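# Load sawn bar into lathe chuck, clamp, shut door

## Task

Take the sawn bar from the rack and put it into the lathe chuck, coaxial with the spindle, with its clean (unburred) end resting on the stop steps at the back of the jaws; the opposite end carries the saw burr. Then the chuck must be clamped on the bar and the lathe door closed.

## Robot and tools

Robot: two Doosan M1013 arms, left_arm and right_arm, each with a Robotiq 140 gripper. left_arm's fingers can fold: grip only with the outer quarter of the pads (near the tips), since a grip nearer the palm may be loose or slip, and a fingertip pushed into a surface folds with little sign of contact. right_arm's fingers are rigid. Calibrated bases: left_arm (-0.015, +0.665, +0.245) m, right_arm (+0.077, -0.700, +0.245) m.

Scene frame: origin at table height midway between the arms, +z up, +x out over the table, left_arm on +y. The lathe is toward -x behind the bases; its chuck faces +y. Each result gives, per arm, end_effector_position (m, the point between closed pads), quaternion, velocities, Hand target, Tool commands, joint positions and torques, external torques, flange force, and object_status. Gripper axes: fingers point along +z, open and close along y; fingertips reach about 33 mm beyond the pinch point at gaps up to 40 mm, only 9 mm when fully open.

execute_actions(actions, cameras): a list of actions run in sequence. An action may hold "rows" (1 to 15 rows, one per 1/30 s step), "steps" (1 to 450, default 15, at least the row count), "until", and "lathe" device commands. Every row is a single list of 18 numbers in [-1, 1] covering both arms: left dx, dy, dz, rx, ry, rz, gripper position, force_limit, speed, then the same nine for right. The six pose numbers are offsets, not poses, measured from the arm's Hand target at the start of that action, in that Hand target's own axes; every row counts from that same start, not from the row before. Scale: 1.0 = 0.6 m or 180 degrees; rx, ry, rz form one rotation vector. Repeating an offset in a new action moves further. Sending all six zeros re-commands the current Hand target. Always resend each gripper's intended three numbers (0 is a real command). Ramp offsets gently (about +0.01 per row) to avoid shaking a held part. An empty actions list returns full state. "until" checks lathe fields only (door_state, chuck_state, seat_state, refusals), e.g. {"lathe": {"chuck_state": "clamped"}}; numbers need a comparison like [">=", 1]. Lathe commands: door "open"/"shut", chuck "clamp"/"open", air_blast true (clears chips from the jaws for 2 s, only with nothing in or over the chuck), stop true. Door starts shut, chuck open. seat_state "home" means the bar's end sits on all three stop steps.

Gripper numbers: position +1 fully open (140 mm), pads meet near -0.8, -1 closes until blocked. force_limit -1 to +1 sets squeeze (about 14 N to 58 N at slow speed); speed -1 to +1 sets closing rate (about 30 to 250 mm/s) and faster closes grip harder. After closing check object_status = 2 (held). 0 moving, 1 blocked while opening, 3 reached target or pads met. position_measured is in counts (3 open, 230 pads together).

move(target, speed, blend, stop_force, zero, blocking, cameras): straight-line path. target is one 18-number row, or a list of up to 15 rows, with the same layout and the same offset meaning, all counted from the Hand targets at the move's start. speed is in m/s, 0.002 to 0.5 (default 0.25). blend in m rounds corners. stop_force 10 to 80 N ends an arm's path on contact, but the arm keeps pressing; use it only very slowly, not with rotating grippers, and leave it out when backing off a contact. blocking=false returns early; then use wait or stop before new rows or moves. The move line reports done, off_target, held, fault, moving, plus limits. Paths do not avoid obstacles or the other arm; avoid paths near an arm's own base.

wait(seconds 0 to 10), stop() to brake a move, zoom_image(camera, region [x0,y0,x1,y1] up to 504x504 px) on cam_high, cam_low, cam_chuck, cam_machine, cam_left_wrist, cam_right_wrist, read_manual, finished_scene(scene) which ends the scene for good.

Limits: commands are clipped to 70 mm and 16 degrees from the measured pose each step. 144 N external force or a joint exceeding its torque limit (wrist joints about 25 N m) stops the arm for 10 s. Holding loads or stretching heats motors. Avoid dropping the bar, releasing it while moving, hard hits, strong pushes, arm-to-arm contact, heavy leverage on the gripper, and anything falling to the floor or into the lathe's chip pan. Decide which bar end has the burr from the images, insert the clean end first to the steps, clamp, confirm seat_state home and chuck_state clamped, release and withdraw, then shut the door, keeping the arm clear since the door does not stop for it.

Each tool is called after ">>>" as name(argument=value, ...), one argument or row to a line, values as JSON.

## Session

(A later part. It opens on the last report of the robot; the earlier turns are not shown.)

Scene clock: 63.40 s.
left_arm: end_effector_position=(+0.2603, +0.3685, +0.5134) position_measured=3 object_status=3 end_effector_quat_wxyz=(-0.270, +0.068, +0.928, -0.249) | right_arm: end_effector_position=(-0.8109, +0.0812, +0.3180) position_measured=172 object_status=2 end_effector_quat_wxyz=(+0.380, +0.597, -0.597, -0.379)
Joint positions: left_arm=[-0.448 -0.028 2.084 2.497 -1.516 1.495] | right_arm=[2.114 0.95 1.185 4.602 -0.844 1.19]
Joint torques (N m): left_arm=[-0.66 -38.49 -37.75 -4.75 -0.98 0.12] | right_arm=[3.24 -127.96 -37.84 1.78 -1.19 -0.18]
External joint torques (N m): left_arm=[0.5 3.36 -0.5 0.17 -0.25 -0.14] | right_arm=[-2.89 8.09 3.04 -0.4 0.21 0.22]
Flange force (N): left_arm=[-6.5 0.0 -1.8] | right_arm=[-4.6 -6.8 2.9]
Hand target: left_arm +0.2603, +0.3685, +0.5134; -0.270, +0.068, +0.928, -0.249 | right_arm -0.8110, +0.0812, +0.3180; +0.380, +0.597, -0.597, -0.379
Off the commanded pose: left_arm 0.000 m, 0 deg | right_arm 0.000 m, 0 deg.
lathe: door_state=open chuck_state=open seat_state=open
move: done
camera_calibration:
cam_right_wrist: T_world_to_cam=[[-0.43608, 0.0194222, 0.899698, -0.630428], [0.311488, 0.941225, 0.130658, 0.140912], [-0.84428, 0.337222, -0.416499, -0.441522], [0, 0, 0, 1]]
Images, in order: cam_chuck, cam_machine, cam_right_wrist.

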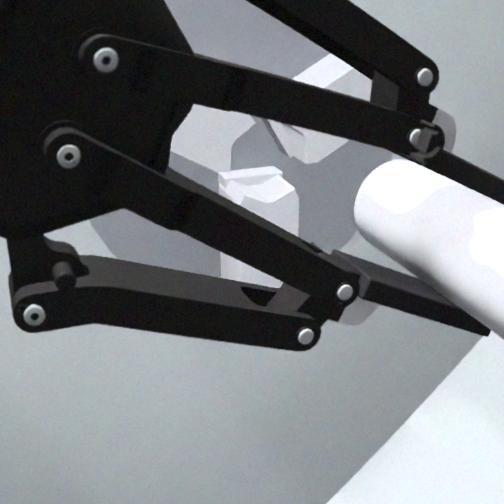

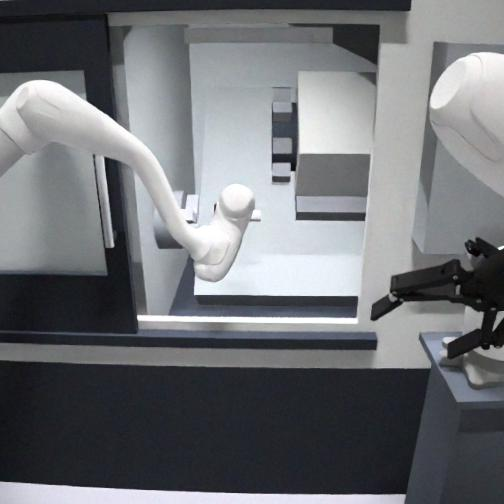

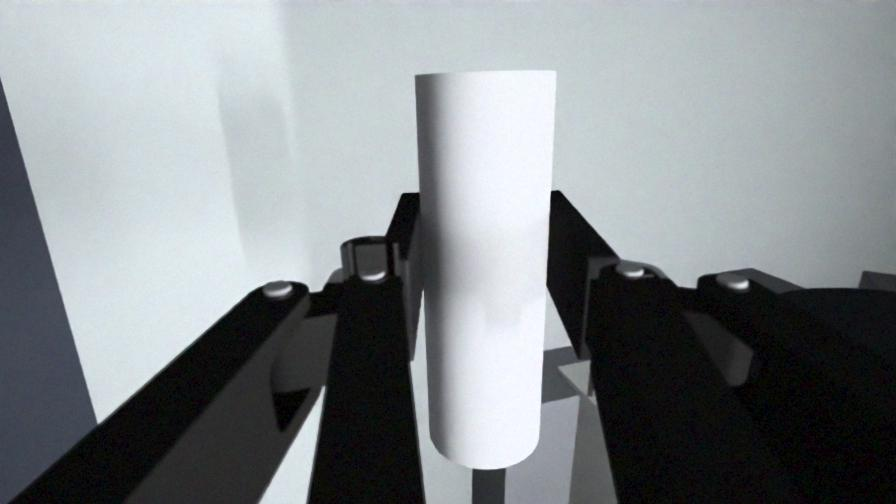

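>>> move(
  target=[0,0,0,0,0,0,1,1,1,0.083,-0.0184,-0.039,0,0,0,-1,0,-1],
  speed=0.1,
  cameras=["cam_chuck","cam_machine","cam_right_wrist"],
)

>>> zoom_image(
  camera="cam_chuck",
  region=[150, 60, 400, 310],
)

>>> zoom_image(
  camera="cam_machine",
  region=[140, 150, 290, 300],
)

Scene clock: 69.97 s.
left_arm: end_effector_position=(+0.2603, +0.3685, +0.5134) position_measured=3 object_status=3 end_effector_quat_wxyz=(-0.270, +0.068, +0.928, -0.249) | right_arm: end_effector_position=(-0.7851, +0.0314, +0.3180) position_measured=172 object_status=2 end_effector_quat_wxyz=(+0.380, +0.597, -0.597, -0.379)
Joint positions: left_arm=[-0.448 -0.028 2.084 2.497 -1.516 1.495] | right_arm=[2.122 0.873 1.344 4.68 -0.832 1.081]
Joint torques (N m): left_arm=[-0.16 -38.15 -37.69 -4.78 -0.99 0.14] | right_arm=[2.82 -119.57 -35.44 1.96 -1.67 -0.26]
External joint torques (N m): left_arm=[0.08 2.97 -0.58 0.19 -0.24 -0.17] | right_arm=[-3.41 6.08 2.56 -0.41 0.46 0.3]
Flange force (N): left_arm=[-5.7 -0.8 -1.4] | right_arm=[-3.8 -5.8 0.9]
Hand target: left_arm +0.2603, +0.3685, +0.5134; -0.270, +0.068, +0.928, -0.249 | right_arm -0.7851, +0.0314, +0.3180; +0.380, +0.597, -0.597, -0.379
Off the commanded pose: left_arm 0.000 m, 0 deg | right_arm 0.000 m, 0 deg.
lathe: door_state=open chuck_state=open seat_state=open
move: done
camera_calibration:
cam_right_wrist: T_world_to_cam=[[-0.436113, 0.0194326, 0.899682, -0.618212], [0.311449, 0.94124, 0.130642, 0.179723], [-0.844278, 0.337179, -0.416539, -0.402932], [0, 0, 0, 1]]
Images, in order: cam_chuck, cam_machine, cam_right_wrist.

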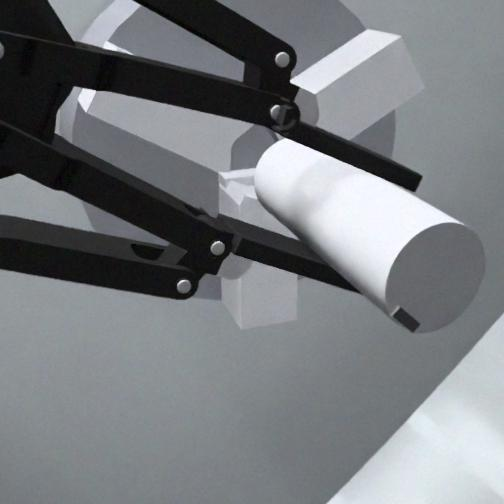

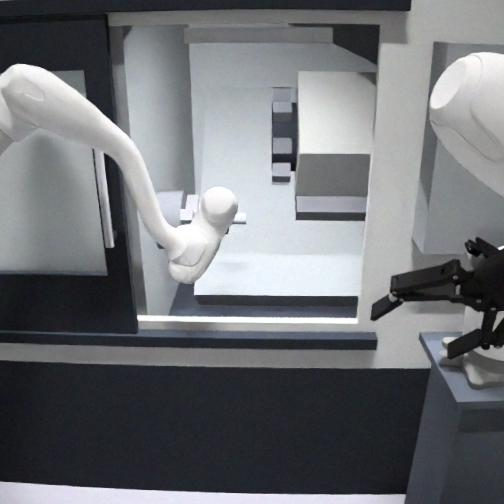

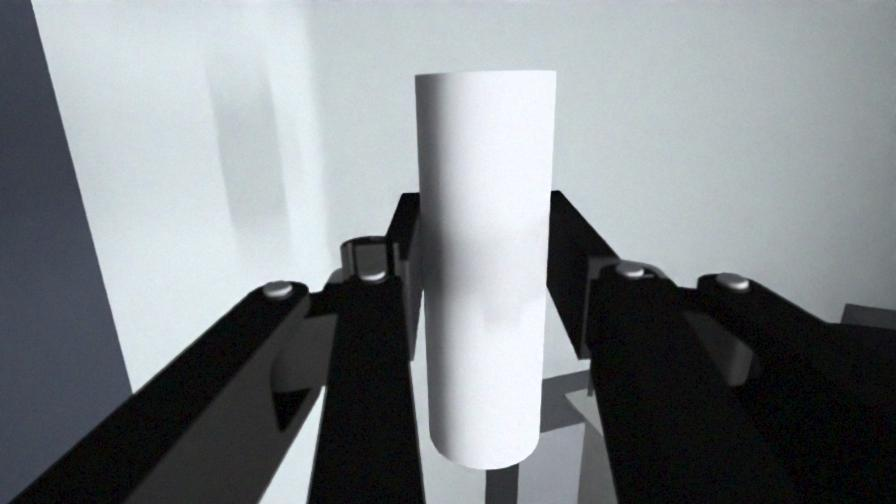

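Scaled by 2.016 from the camera's 504x504 image, which has a finer 720x720 frame.

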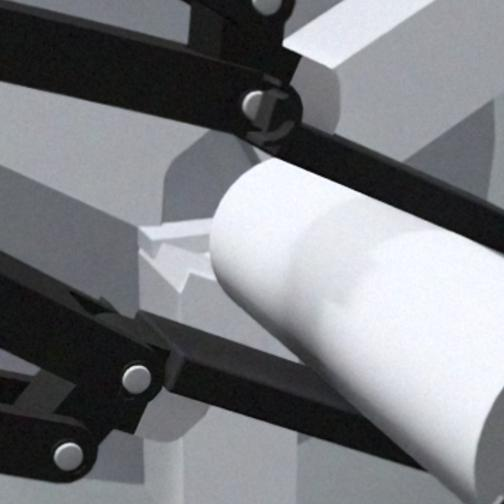

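Scaled by 3.360 from the camera's 504x504 image, which has a finer 720x720 frame.

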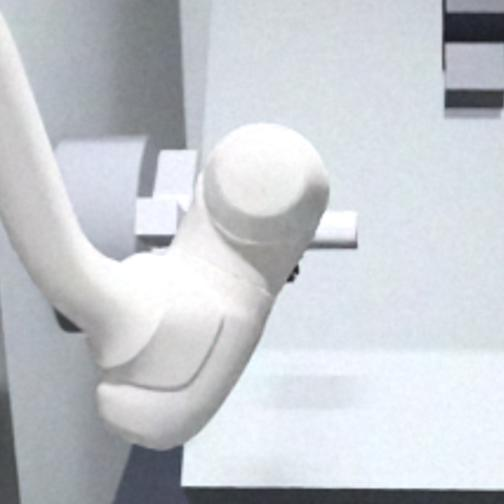

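>>> move(
  target=[0,0,0,0,0,0,1,1,1,0.0367,-0.0008,0.004,0,0,0,-1,0,-1],
  speed=0.05,
  cameras=["cam_chuck","cam_machine"],
)

>>> zoom_image(
  camera="cam_chuck",
  region=[180, 80, 360, 260],
)

>>> zoom_image(
  camera="cam_machine",
  region=[150, 170, 250, 270],
)

Scene clock: 74.43 s.
left_arm: end_effector_position=(+0.2603, +0.3685, +0.5134) position_measured=3 object_status=3 end_effector_quat_wxyz=(-0.270, +0.068, +0.928, -0.249) | right_arm: end_effector_position=(-0.7871, +0.0094, +0.3166) position_measured=172 object_status=2 end_effector_quat_wxyz=(+0.380, +0.597, -0.597, -0.379)
Joint positions: left_arm=[-0.448 -0.028 2.084 2.497 -1.516 1.495] | right_arm=[2.138 0.854 1.387 4.711 -0.819 1.048]
Joint torques (N m): left_arm=[-0.04 -38.5 -37.76 -4.75 -0.95 0.1] | right_arm=[2.97 -117.42 -35.12 1.95 -1.63 -0.19]
External joint torques (N m): left_arm=[0.02 3.02 -0.65 0.14 -0.28 -0.12] | right_arm=[-2.76 7.03 3.23 -0.32 0.34 0.23]
Flange force (N): left_arm=[-5.9 -0.9 -1.5] | right_arm=[-2.8 -7.0 1.5]
Hand target: left_arm +0.2603, +0.3685, +0.5134; -0.270, +0.068, +0.928, -0.249 | right_arm -0.7871, +0.0094, +0.3166; +0.380, +0.597, -0.597, -0.379
Off the commanded pose: left_arm 0.000 m, 0 deg | right_arm 0.000 m, 0 deg.
lathe: door_state=open chuck_state=open seat_state=open
move: done
Images, in order: cam_chuck, cam_machine.

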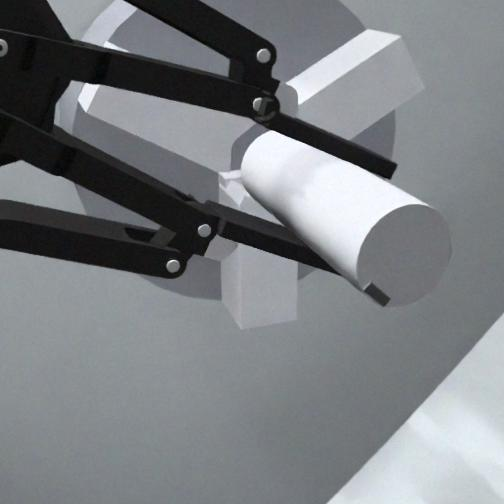

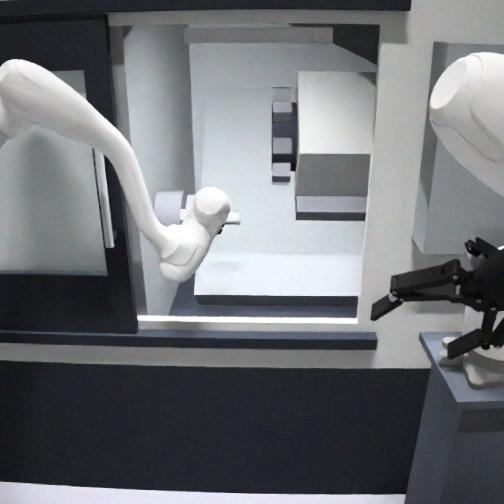

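Scaled by 2.800 from the camera's 504x504 image, which has a finer 720x720 frame.

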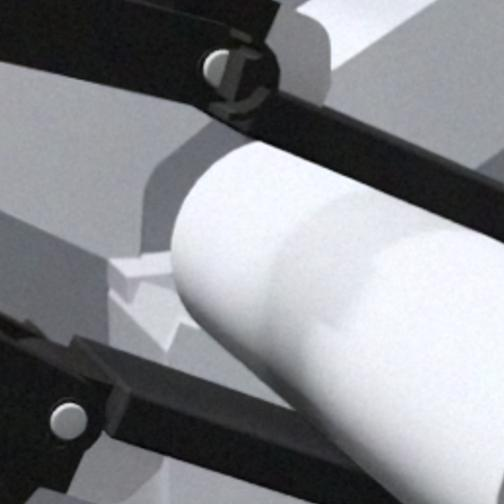

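Scaled by 5.040 from the camera's 504x504 image, which has a finer 720x720 frame.

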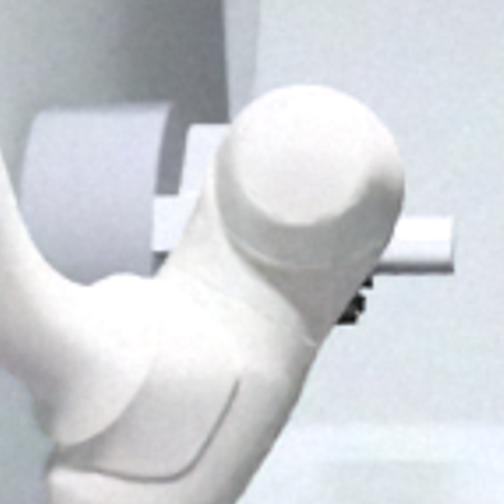

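>>> move(
  target=[0,0,0,0,0,0,1,1,1,0.02,0.0014,0.003,0,0,0,-1,0,-1],
  speed=0.03,
  stop_force=15,
  cameras=["cam_chuck","cam_right_wrist"],
)

>>> zoom_image(
  camera="cam_chuck",
  region=[190, 80, 330, 220],
)

Scene clock: 78.60 s.
left_arm: end_effector_position=(+0.2603, +0.3685, +0.5134) position_measured=3 object_status=3 end_effector_quat_wxyz=(-0.270, +0.068, +0.928, -0.249) | right_arm: end_effector_position=(-0.7891, -0.0026, +0.3166) position_measured=172 object_status=2 end_effector_quat_wxyz=(+0.380, +0.597, -0.597, -0.379)
Joint positions: left_arm=[-0.448 -0.028 2.084 2.497 -1.516 1.495] | right_arm=[2.148 0.843 1.409 4.728 -0.811 1.033]
Joint torques (N m): left_arm=[-0.44 -38.36 -37.86 -4.75 -0.97 0.16] | right_arm=[2.67 -117 -34.2 2.03 -1.76 -0.11]
External joint torques (N m): left_arm=[0.49 3.1 -0.46 0.14 -0.25 -0.18] | right_arm=[-2.27 7.17 2.59 -0.37 0.43 0.15]
Flange force (N): left_arm=[-5.9 0.0 -1.7] | right_arm=[-3.9 -6.5 3.0]
Hand target: left_arm +0.2603, +0.3685, +0.5134; -0.270, +0.068, +0.928, -0.249 | right_arm -0.7891, -0.0026, +0.3166; +0.380, +0.597, -0.597, -0.379
Off the commanded pose: left_arm 0.000 m, 0 deg | right_arm 0.000 m, 0 deg.
lathe: door_state=open chuck_state=open seat_state=open
move: done
camera_calibration:
cam_right_wrist: T_world_to_cam=[[-0.436105, 0.019432, 0.899686, -0.618004], [0.311449, 0.94124, 0.130639, 0.213188], [-0.844282, 0.337179, -0.416532, -0.39537], [0, 0, 0, 1]]
Images, in order: cam_chuck, cam_right_wrist.

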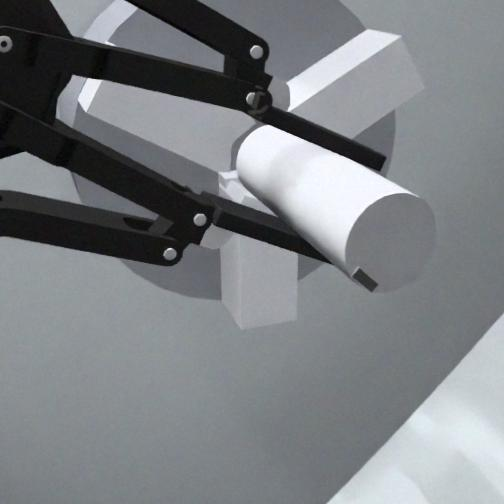

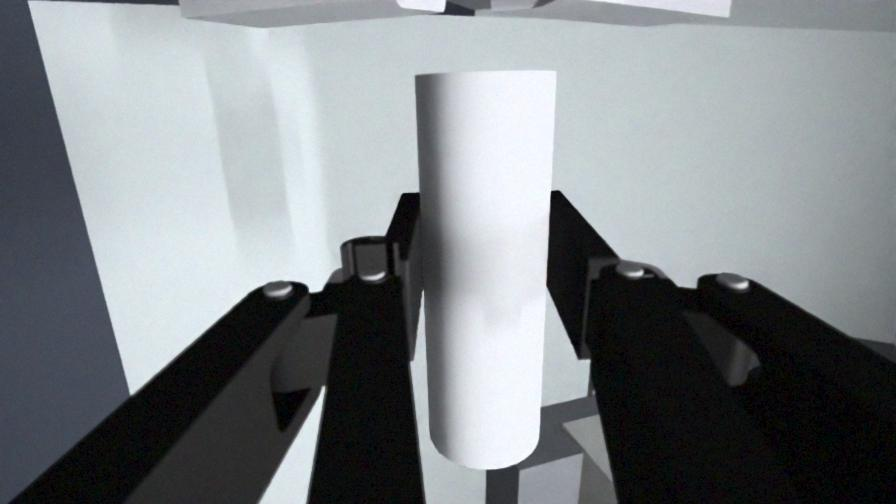

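Scaled by 3.600 from the camera's 504x504 image, which has a finer 720x720 frame.

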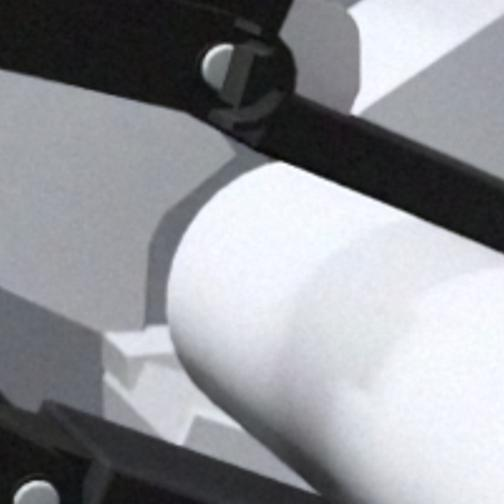

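>>> zoom_image(
  camera="cam_right_wrist",
  region=[296, 0, 696, 120],
)

Scaled by 1.260 from the camera's 896x504 image, which has a finer 1280x720 frame.

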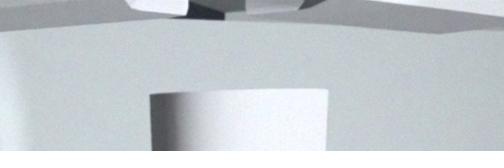

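>>> move(
  target=[0,0,0,0,0,0,1,1,1,0.01,-0.0024,0.0048,0,0,0,-1,0,-1],
  speed=0.03,
  cameras=["cam_chuck","cam_right_wrist"],
)

>>> zoom_image(
  camera="cam_chuck",
  region=[200, 80, 340, 220],
)

>>> zoom_image(
  camera="cam_right_wrist",
  region=[336, 0, 636, 120],
)

Scene clock: 83.20 s.
left_arm: end_effector_position=(+0.2603, +0.3685, +0.5134) position_measured=3 object_status=3 end_effector_quat_wxyz=(-0.270, +0.068, +0.928, -0.249) | right_arm: end_effector_position=(-0.7911, -0.0086, +0.3141) position_measured=172 object_status=2 end_effector_quat_wxyz=(+0.380, +0.597, -0.597, -0.379)
Joint positions: left_arm=[-0.448 -0.028 2.084 2.497 -1.516 1.495] | right_arm=[2.153 0.842 1.418 4.739 -0.807 1.022]
Joint torques (N m): left_arm=[-0.77 -38.41 -37.66 -4.74 -1.01 0.13] | right_arm=[2.57 -116.52 -33.27 1.99 -1.85 -0.16]
External joint torques (N m): left_arm=[0.59 3.27 -0.61 0.15 -0.22 -0.16] | right_arm=[-2.84 7.03 1.77 -0.33 0.51 0.2]
Flange force (N): left_arm=[-6.4 0.0 -2.0] | right_arm=[-5.7 -5.9 3.7]
Hand target: left_arm +0.2603, +0.3685, +0.5134; -0.270, +0.068, +0.928, -0.249 | right_arm -0.7911, -0.0086, +0.3141; +0.380, +0.597, -0.597, -0.379
Off the commanded pose: left_arm 0.000 m, 0 deg | right_arm 0.000 m, 0 deg.
lathe: door_state=open chuck_state=open seat_state=open
move: done
camera_calibration:
cam_right_wrist: T_world_to_cam=[[-0.436106, 0.0194213, 0.899686, -0.616511], [0.311443, 0.941241, 0.130648, 0.21973], [-0.844283, 0.337178, -0.416529, -0.396077], [0, 0, 0, 1]]
Images, in order: cam_chuck, cam_right_wrist.

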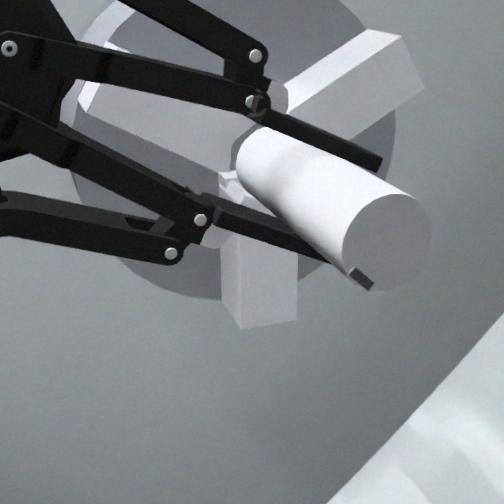

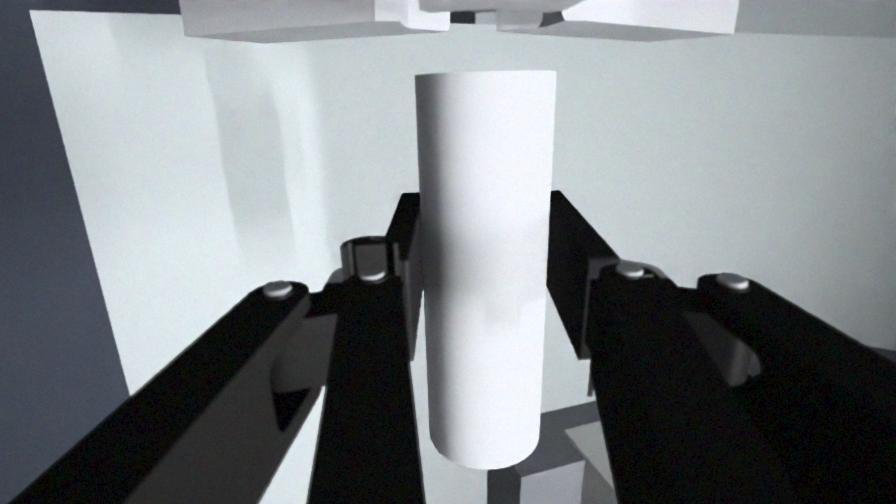

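Scaled by 3.600 from the camera's 504x504 image, which has a finer 720x720 frame.

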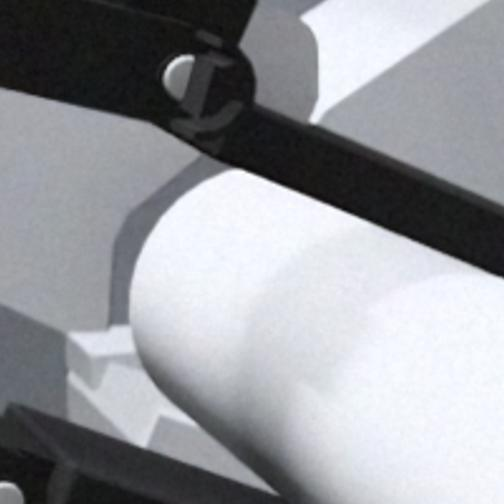

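Scaled by 1.680 from the camera's 896x504 image, which has a finer 1280x720 frame.

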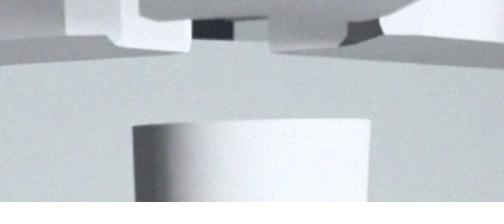

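>>> move(
  target=[0,0,0,0,0,0,1,1,1,0.0125,-0.0022,0.0064,0,0,0,-1,0,-1],
  speed=0.03,
  cameras=["cam_chuck","cam_right_wrist"],
)

>>> zoom_image(
  camera="cam_chuck",
  region=[200, 80, 340, 220],
)

>>> zoom_image(
  camera="cam_right_wrist",
  region=[336, 0, 636, 120],
)

Scene clock: 86.57 s.
left_arm: end_effector_position=(+0.2603, +0.3685, +0.5134) position_measured=3 object_status=3 end_effector_quat_wxyz=(-0.270, +0.068, +0.928, -0.249) | right_arm: end_effector_position=(-0.7940, -0.0161, +0.3113) position_measured=172 object_status=2 end_effector_quat_wxyz=(+0.380, +0.597, -0.597, -0.379)
Joint positions: left_arm=[-0.448 -0.028 2.084 2.497 -1.516 1.495] | right_arm=[2.161 0.84 1.429 4.752 -0.801 1.01]
Joint torques (N m): left_arm=[-0.19 -37.85 -37.82 -4.79 -0.97 0.13] | right_arm=[2.99 -116.67 -34.74 2.09 -1.92 -0.18]
External joint torques (N m): left_arm=[0.09 2.55 -0.52 0.19 -0.26 -0.16] | right_arm=[-3.3 7.51 3.43 -0.41 0.55 0.23]
Flange force (N): left_arm=[-4.9 -0.6 -1.4] | right_arm=[-3.3 -7.6 1.5]
Hand target: left_arm +0.2603, +0.3685, +0.5134; -0.270, +0.068, +0.928, -0.249 | right_arm -0.7940, -0.0161, +0.3113; +0.380, +0.597, -0.597, -0.379
Off the commanded pose: left_arm 0.000 m, 0 deg | right_arm 0.000 m, 0 deg.
lathe: door_state=open chuck_state=open seat_state=open
move: done
camera_calibration:
cam_right_wrist: T_world_to_cam=[[-0.436106, 0.0194249, 0.899686, -0.615096], [0.311448, 0.941239, 0.130647, 0.228084], [-0.844282, 0.337181, -0.41653, -0.397179], [0, 0, 0, 1]]
Images, in order: cam_chuck, cam_right_wrist.

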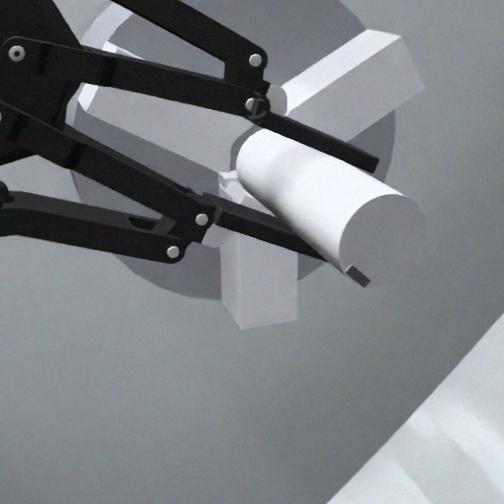

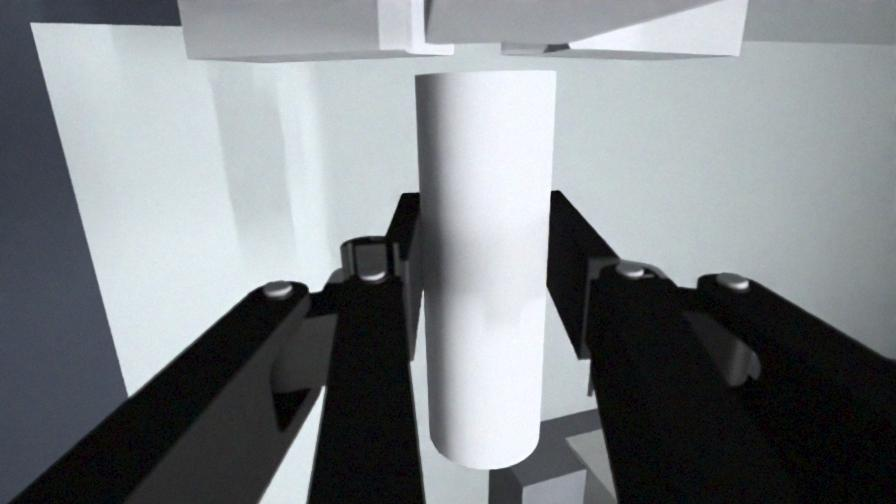

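Scaled by 3.600 from the camera's 504x504 image, which has a finer 720x720 frame.

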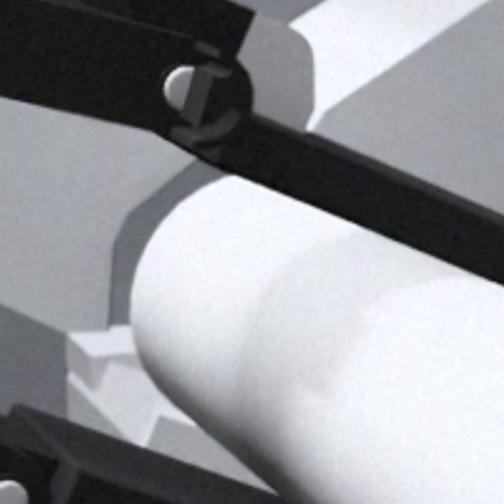

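Scaled by 1.680 from the camera's 896x504 image, which has a finer 1280x720 frame.

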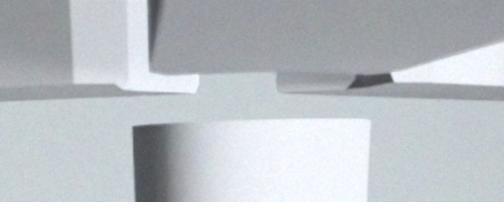

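>>> move(
  target=[0,0,0,0,0,0,1,1,1,0.0167,0.0003,0.0007,0,0,0,-1,0,-1],
  speed=0.015,
  stop_force=12,
  cameras=["cam_chuck","cam_right_wrist"],
)

>>> zoom_image(
  camera="cam_chuck",
  region=[200, 80, 340, 220],
)

>>> zoom_image(
  camera="cam_right_wrist",
  region=[336, 0, 636, 120],
)

Scene clock: 89.30 s.
left_arm: end_effector_position=(+0.2603, +0.3685, +0.5134) position_measured=3 object_status=3 end_effector_quat_wxyz=(-0.270, +0.068, +0.928, -0.249) | right_arm: end_effector_position=(-0.7944, -0.0262, +0.3113) position_measured=172 object_status=2 end_effector_quat_wxyz=(+0.380, +0.597, -0.597, -0.379)
Joint positions: left_arm=[-0.448 -0.028 2.084 2.497 -1.516 1.495] | right_arm=[2.169 0.831 1.448 4.767 -0.796 0.996]
Joint torques (N m): left_arm=[-0.25 -38.52 -37.74 -4.74 -0.95 0.09] | right_arm=[3.02 -115.41 -33.52 2.09 -1.92 -0.24]
External joint torques (N m): left_arm=[0.23 3.26 -0.53 0.14 -0.28 -0.11] | right_arm=[-3.12 7 2.46 -0.36 0.52 0.28]
Flange force (N): left_arm=[-6.3 -0.4 -1.5] | right_arm=[-4.7 -6.4 2.5]
Hand target: left_arm +0.2603, +0.3685, +0.5134; -0.270, +0.068, +0.928, -0.249 | right_arm -0.7944, -0.0262, +0.3113; +0.380, +0.597, -0.597, -0.379
Off the commanded pose: left_arm 0.000 m, 0 deg | right_arm 0.000 m, 0 deg.
lathe: door_state=open chuck_state=open seat_state=open
move: done
camera_calibration:
cam_right_wrist: T_world_to_cam=[[-0.436105, 0.0194332, 0.899686, -0.615087], [0.31145, 0.94124, 0.130638, 0.237703], [-0.844282, 0.337179, -0.416531, -0.39419], [0, 0, 0, 1]]
Images, in order: cam_chuck, cam_right_wrist.

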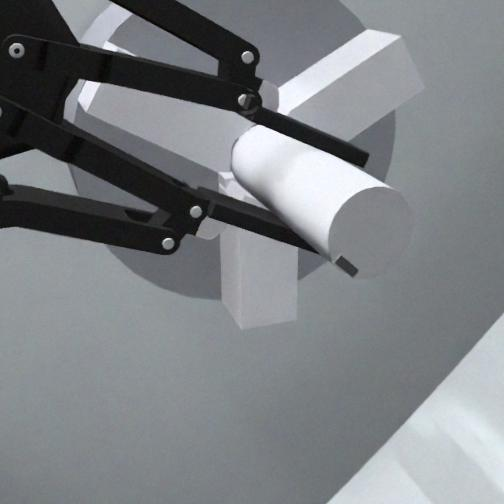

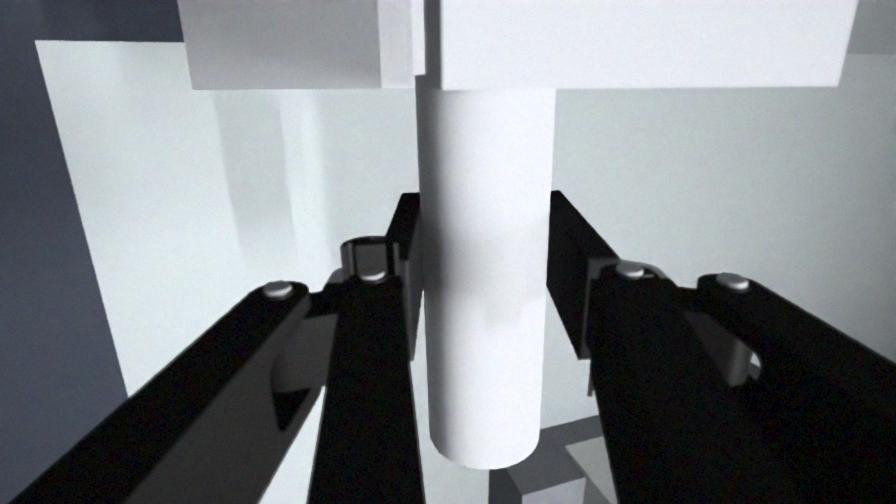

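Scaled by 3.600 from the camera's 504x504 image, which has a finer 720x720 frame.

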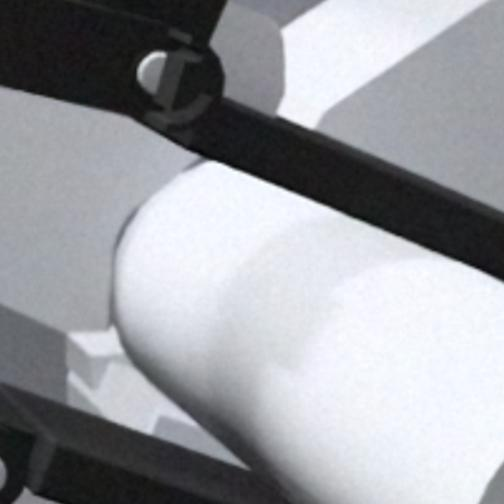

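Scaled by 1.680 from the camera's 896x504 image, which has a finer 1280x720 frame.

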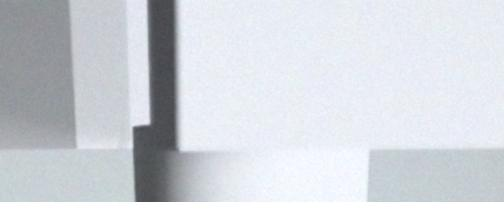

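>>> move(
  target=[0,0,0,0,0,0,1,1,1,0.05,0,0,0,0,0,-1,0,-1],
  speed=0.012,
  stop_force=12,
  cameras=["cam_chuck","cam_right_wrist"],
)

>>> zoom_image(
  camera="cam_chuck",
  region=[200, 80, 340, 220],
)

>>> zoom_image(
  camera="cam_right_wrist",
  region=[336, 0, 636, 260],
)

Scene clock: 93.67 s.
left_arm: end_effector_position=(+0.2603, +0.3685, +0.5134) position_measured=3 object_status=3 end_effector_quat_wxyz=(-0.270, +0.068, +0.928, -0.249) | right_arm: end_effector_position=(-0.7944, -0.0489, +0.3112) position_measured=172 object_status=2 end_effector_quat_wxyz=(+0.379, +0.597, -0.597, -0.379)
Joint positions: left_arm=[-0.448 -0.028 2.084 2.497 -1.516 1.495] | right_arm=[2.185 0.809 1.492 4.801 -0.785 0.962]
Joint torques (N m): left_arm=[-0.53 -38.28 -37.73 -4.76 -0.97 0.12] | right_arm=[4.39 -121.68 -26.26 -0.32 -6.65 -0.41]
External joint torques (N m): left_arm=[0.53 2.76 -0.5 0.18 -0.27 -0.14] | right_arm=[-4.46 15.49 -4.04 2.1 5.17 0.46]
Flange force (N): left_arm=[-5.4 0.1 -1.9] | right_arm=[-20.1 -7.6 24.5]
Hand target: left_arm +0.2603, +0.3685, +0.5134; -0.270, +0.068, +0.928, -0.249 | right_arm -0.7944, -0.0489, +0.3112; +0.379, +0.597, -0.597, -0.379 (not the last commanded pose)
Off the commanded pose: left_arm 0.000 m, 0 deg | right_arm 0.007 m, 0 deg.
lathe: door_state=open chuck_state=open seat_state=open
move: contact (right_arm)
camera_calibration:
cam_right_wrist: T_world_to_cam=[[-0.43621, 0.0195515, 0.899632, -0.614642], [0.311694, 0.941154, 0.130679, 0.259278], [-0.844137, 0.337413, -0.416635, -0.386323], [0, 0, 0, 1]]
Images, in order: cam_chuck, cam_right_wrist.

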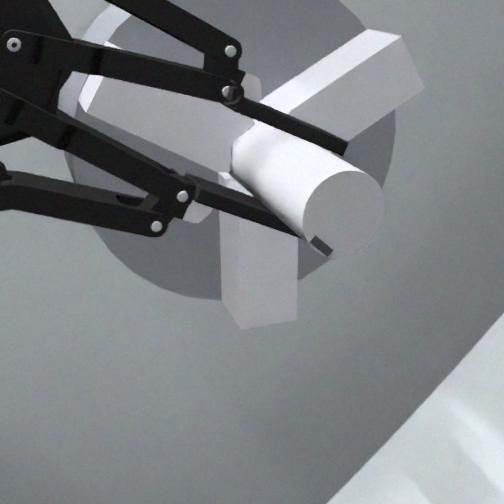

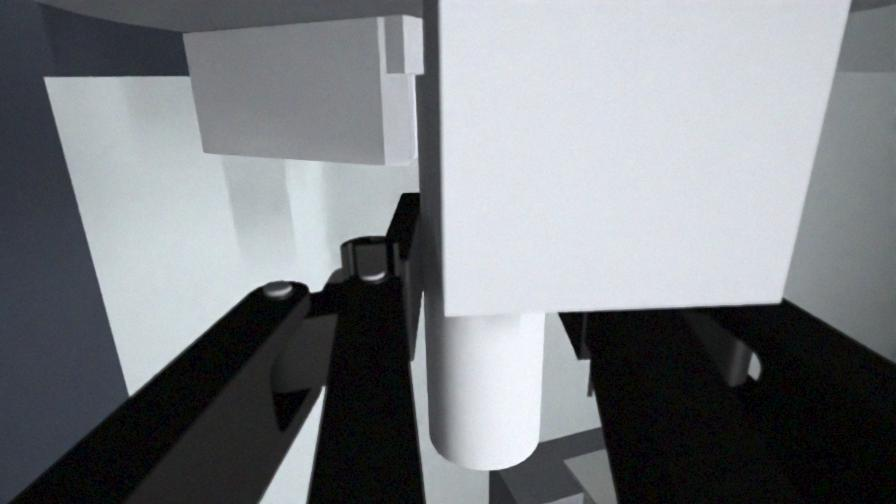

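Scaled by 3.600 from the camera's 504x504 image, which has a finer 720x720 frame.

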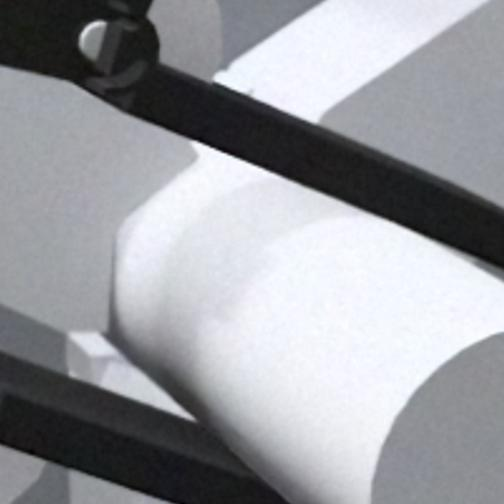

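Scaled by 1.680 from the camera's 896x504 image, which has a finer 1280x720 frame.

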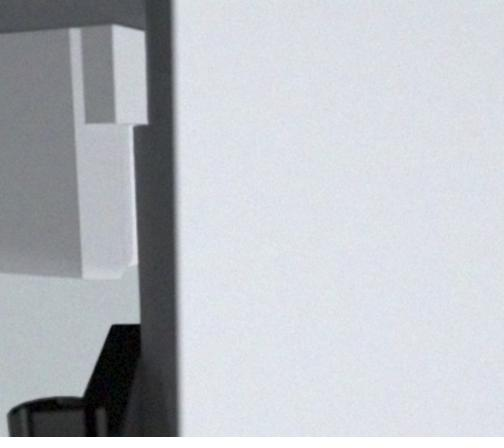

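>>> move(
  target=[0,0,0,0,0,0,1,1,1,-0.002,0,0.002,0,0,0,-1,0,-1],
  speed=0.01,
  cameras=[],
)

>>> move(
  target=[0,0,0,0,0,0,1,1,1,0.012,0,0,0,0,0,-1,0,-1],
  speed=0.006,
  stop_force=12,
  cameras=["cam_chuck","cam_right_wrist"],
)

>>> zoom_image(
  camera="cam_chuck",
  region=[200, 80, 340, 220],
)

Scene clock: 96.90 s.
Off the commanded pose: left_arm 0.000 m, 0 deg | right_arm 0.000 m, 0 deg.
lathe: door_state=open chuck_state=open seat_state=open
move: done

Scene clock: 97.63 s.
left_arm: end_effector_position=(+0.2603, +0.3685, +0.5134) position_measured=3 object_status=3 end_effector_quat_wxyz=(-0.270, +0.068, +0.928, -0.249) | right_arm: end_effector_position=(-0.7954, -0.0484, +0.3102) position_measured=172 object_status=2 end_effector_quat_wxyz=(+0.379, +0.597, -0.597, -0.379)
Joint positions: left_arm=[-0.448 -0.028 2.084 2.497 -1.516 1.495] | right_arm=[2.185 0.812 1.489 4.801 -0.784 0.963]
Joint torques (N m): left_arm=[-0.52 -38.23 -37.83 -4.78 -0.91 0.14] | right_arm=[12.89 -111.41 -28.22 0.26 -5.03 -0.39]
External joint torques (N m): left_arm=[0.51 2.79 -0.44 0.19 -0.32 -0.17] | right_arm=[-13.06 5.06 -2.07 1.52 3.56 0.43]
Flange force (N): left_arm=[-5.3 0.1 -1.9] | right_arm=[-14.7 -5.9 1.2]
Hand target: left_arm +0.2603, +0.3685, +0.5134; -0.270, +0.068, +0.928, -0.249 | right_arm -0.7954, -0.0484, +0.3102; +0.379, +0.597, -0.597, -0.379 (not the last commanded pose)
Off the commanded pose: left_arm 0.000 m, 0 deg | right_arm 0.007 m, 0 deg.
lathe: door_state=open chuck_state=open seat_state=open
move: contact (right_arm)
camera_calibration:
cam_right_wrist: T_world_to_cam=[[-0.436603, 0.0198091, 0.899436, -0.614394], [0.311835, 0.941112, 0.130644, 0.259343], [-0.843882, 0.337515, -0.417069, -0.387435], [0, 0, 0, 1]]
Images, in order: cam_chuck, cam_right_wrist.

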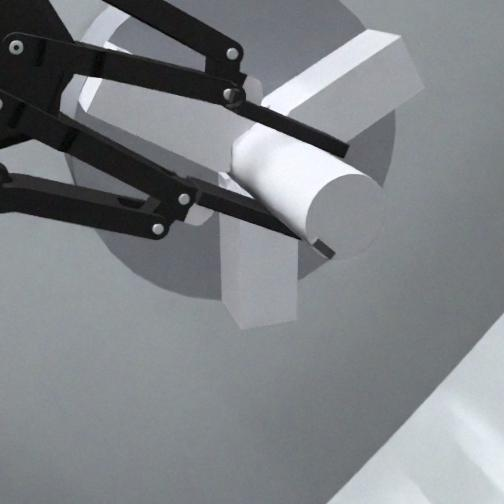

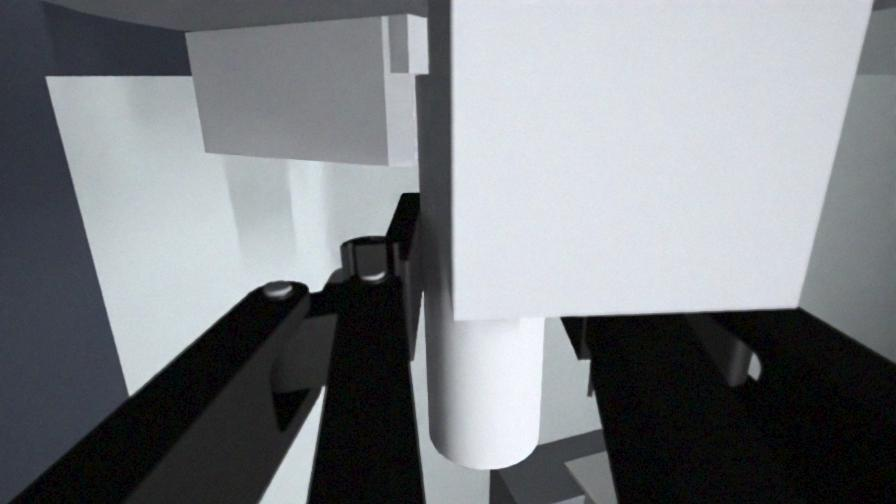

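Scaled by 3.600 from the camera's 504x504 image, which has a finer 720x720 frame.

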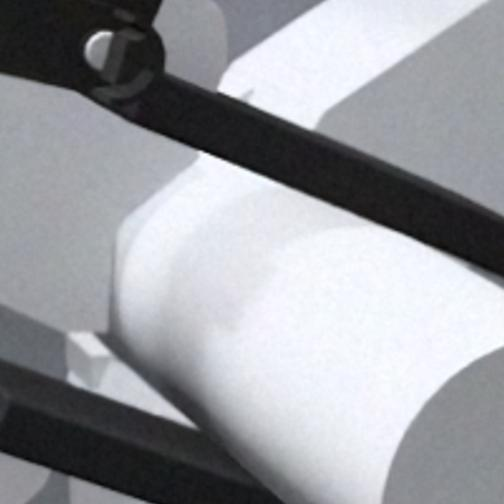

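>>> execute_actions(
  actions=[
    {"lathe":{"chuck":"clamp"},"steps":90,"until":{"lathe":{"chuck_state":["!=","between"]}}},
    {"steps":20},
  ],
  cameras=["cam_chuck","cam_right_wrist"],
)

Scene clock: 99.27 s.
left_arm: end_effector_position=(+0.2603, +0.3685, +0.5134) position_measured=3 object_status=3 end_effector_quat_wxyz=(-0.270, +0.068, +0.928, -0.249) | right_arm: end_effector_position=(-0.7956, -0.0487, +0.3102) position_measured=172 object_status=2 end_effector_quat_wxyz=(+0.379, +0.597, -0.597, -0.378)
Joint positions: left_arm=[-0.448 -0.028 2.084 2.497 -1.516 1.495] | right_arm=[2.186 0.812 1.489 4.801 -0.785 0.963]
Joint torques (N m): left_arm=[-0.21 -38.15 -37.8 -4.75 -0.94 0.13] | right_arm=[-29.41 -145 -25.61 -0.48 -5.49 -1.1]
External joint torques (N m): left_arm=[0.31 2.84 -0.47 0.16 -0.28 -0.16] | right_arm=[29.29 38.62 -4.7 2.25 4.02 1.14]
External joint torques at the end of the 1st action: left_arm=[0.49 2.32 -0.51 0.15 -0.24 -0.19] | right_arm=[-15.51 8.11 -1.04 1.19 4.12 0.44]
Flange force (N): left_arm=[-5.4 -0.3 -1.6] | right_arm=[-19.1 -8.1 79.7]
Flange force at the end of the 1st action (N): left_arm=[-4.5 0.0 -1.8] | right_arm=[-17.6 -9.0 1.6]
Hand target: left_arm +0.2603, +0.3685, +0.5134; -0.270, +0.068, +0.928, -0.249 | right_arm -0.7954, -0.0484, +0.3102; +0.379, +0.597, -0.597, -0.379 (not the last commanded pose)
Tool commands: left_gripper/position=+1.0 left_gripper/force_limit=+1.0 left_gripper/speed=+1.0 right_gripper/position=-1.0 right_gripper/force_limit=+0.0 right_gripper/speed=-1.0
Off the commanded pose: left_arm 0.000 m, 0 deg | right_arm 0.006 m, 0 deg.
lathe: door_state=open chuck_state=clamped seat_state=home
camera_calibration:
cam_right_wrist: T_world_to_cam=[[-0.436555, 0.0197293, 0.899461, -0.614463], [0.311488, 0.941242, 0.130535, 0.259461], [-0.844035, 0.337157, -0.417049, -0.387674], [0, 0, 0, 1]]
Images, in order: cam_chuck, cam_right_wrist.

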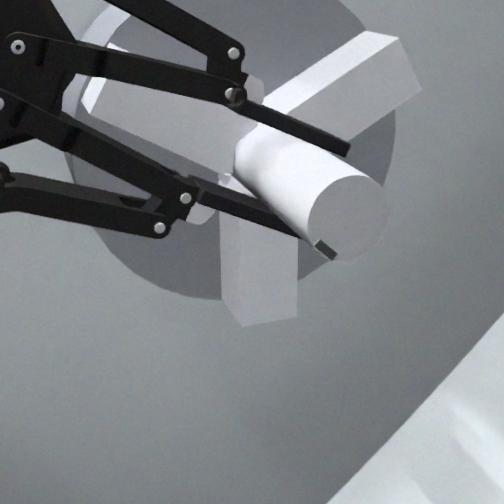

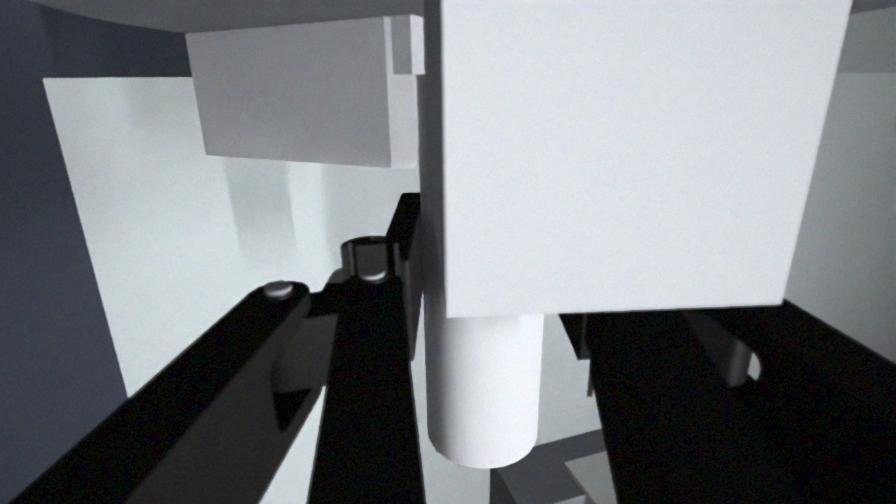

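>>> execute_actions(
  actions=[
    {"rows":[[0,0,0,0,0,0,1,1,1,0,0,0,0,0,0,0.3,0,-1]],"steps":75},
  ],
  cameras=["cam_chuck"],
)

>>> move(
  target=[
    [0,0,0,0,0,0,1,1,1,0,0,-0.25,0,0,0,0.3,0,-1],
    [0,0,0,0,0,0,1,1,1,-0.05,0,-0.95,0,0,0,0.3,0,-1],
  ],
  speed=[0.1,0.25],
  blend=[0.02,0],
  cameras=["cam_chuck","cam_machine","cam_low"],
)

Scene clock: 108.73 s.
Off the commanded pose: left_arm 0.000 m, 0 deg | right_arm 0.000 m, 0 deg.
lathe: door_state=open chuck_state=clamped seat_state=home
Images, in order: cam_chuck.

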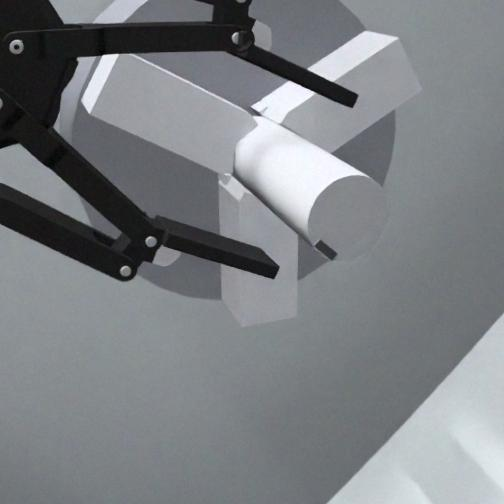

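Scene clock: 112.37 s.
left_arm: end_effector_position=(+0.2603, +0.3685, +0.5134) position_measured=3 object_status=3 end_effector_quat_wxyz=(-0.270, +0.068, +0.928, -0.249) | right_arm: end_effector_position=(-0.2796, -0.0182, +0.5527) position_measured=91 object_status=3 end_effector_quat_wxyz=(+0.379, +0.597, -0.597, -0.379)
Joint positions: left_arm=[-0.448 -0.028 2.084 2.497 -1.516 1.495] | right_arm=[1.536 0.337 1.777 4.343 -1.324 1.083]
Joint torques (N m): left_arm=[-0.4 -38.42 -37.68 -4.76 -0.93 0.12] | right_arm=[1.9 -69.03 -34.32 0.5 -1.03 -0.11]
External joint torques (N m): left_arm=[0.45 3.02 -0.72 0.15 -0.3 -0.15] | right_arm=[-1.75 0.18 0.04 0.32 -0.18 0.15]
Flange force (N): left_arm=[-6.0 -0.3 -2.2] | right_arm=[-0.3 -1.0 -2.3]
Hand target: left_arm +0.2603, +0.3685, +0.5134; -0.270, +0.068, +0.928, -0.249 | right_arm -0.2795, -0.0182, +0.5527; +0.379, +0.597, -0.597, -0.379
Off the commanded pose: left_arm 0.000 m, 0 deg | right_arm 0.000 m, 0 deg.
lathe: door_state=open chuck_state=clamped seat_state=home
move: done
Images, in order: cam_low, cam_chuck, cam_machine.

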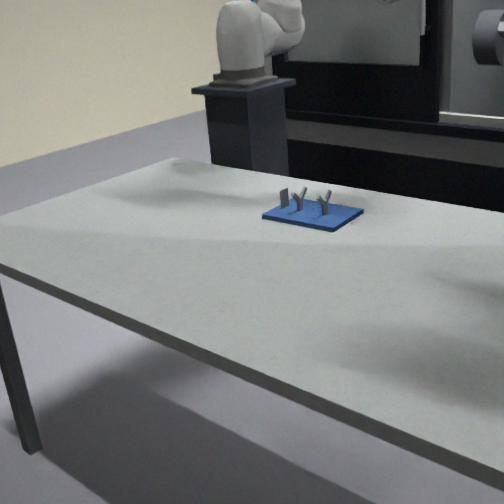

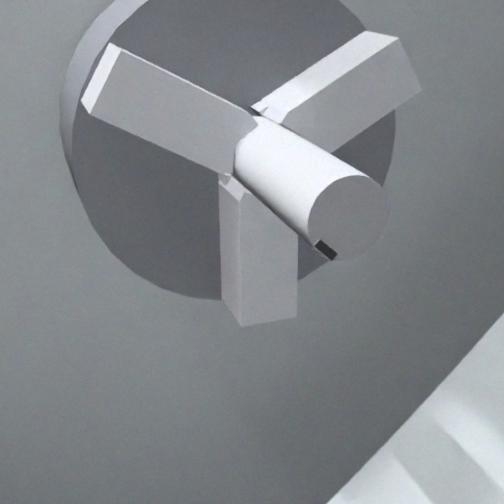

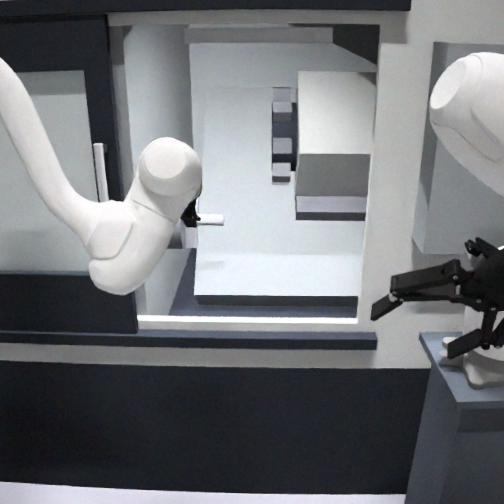

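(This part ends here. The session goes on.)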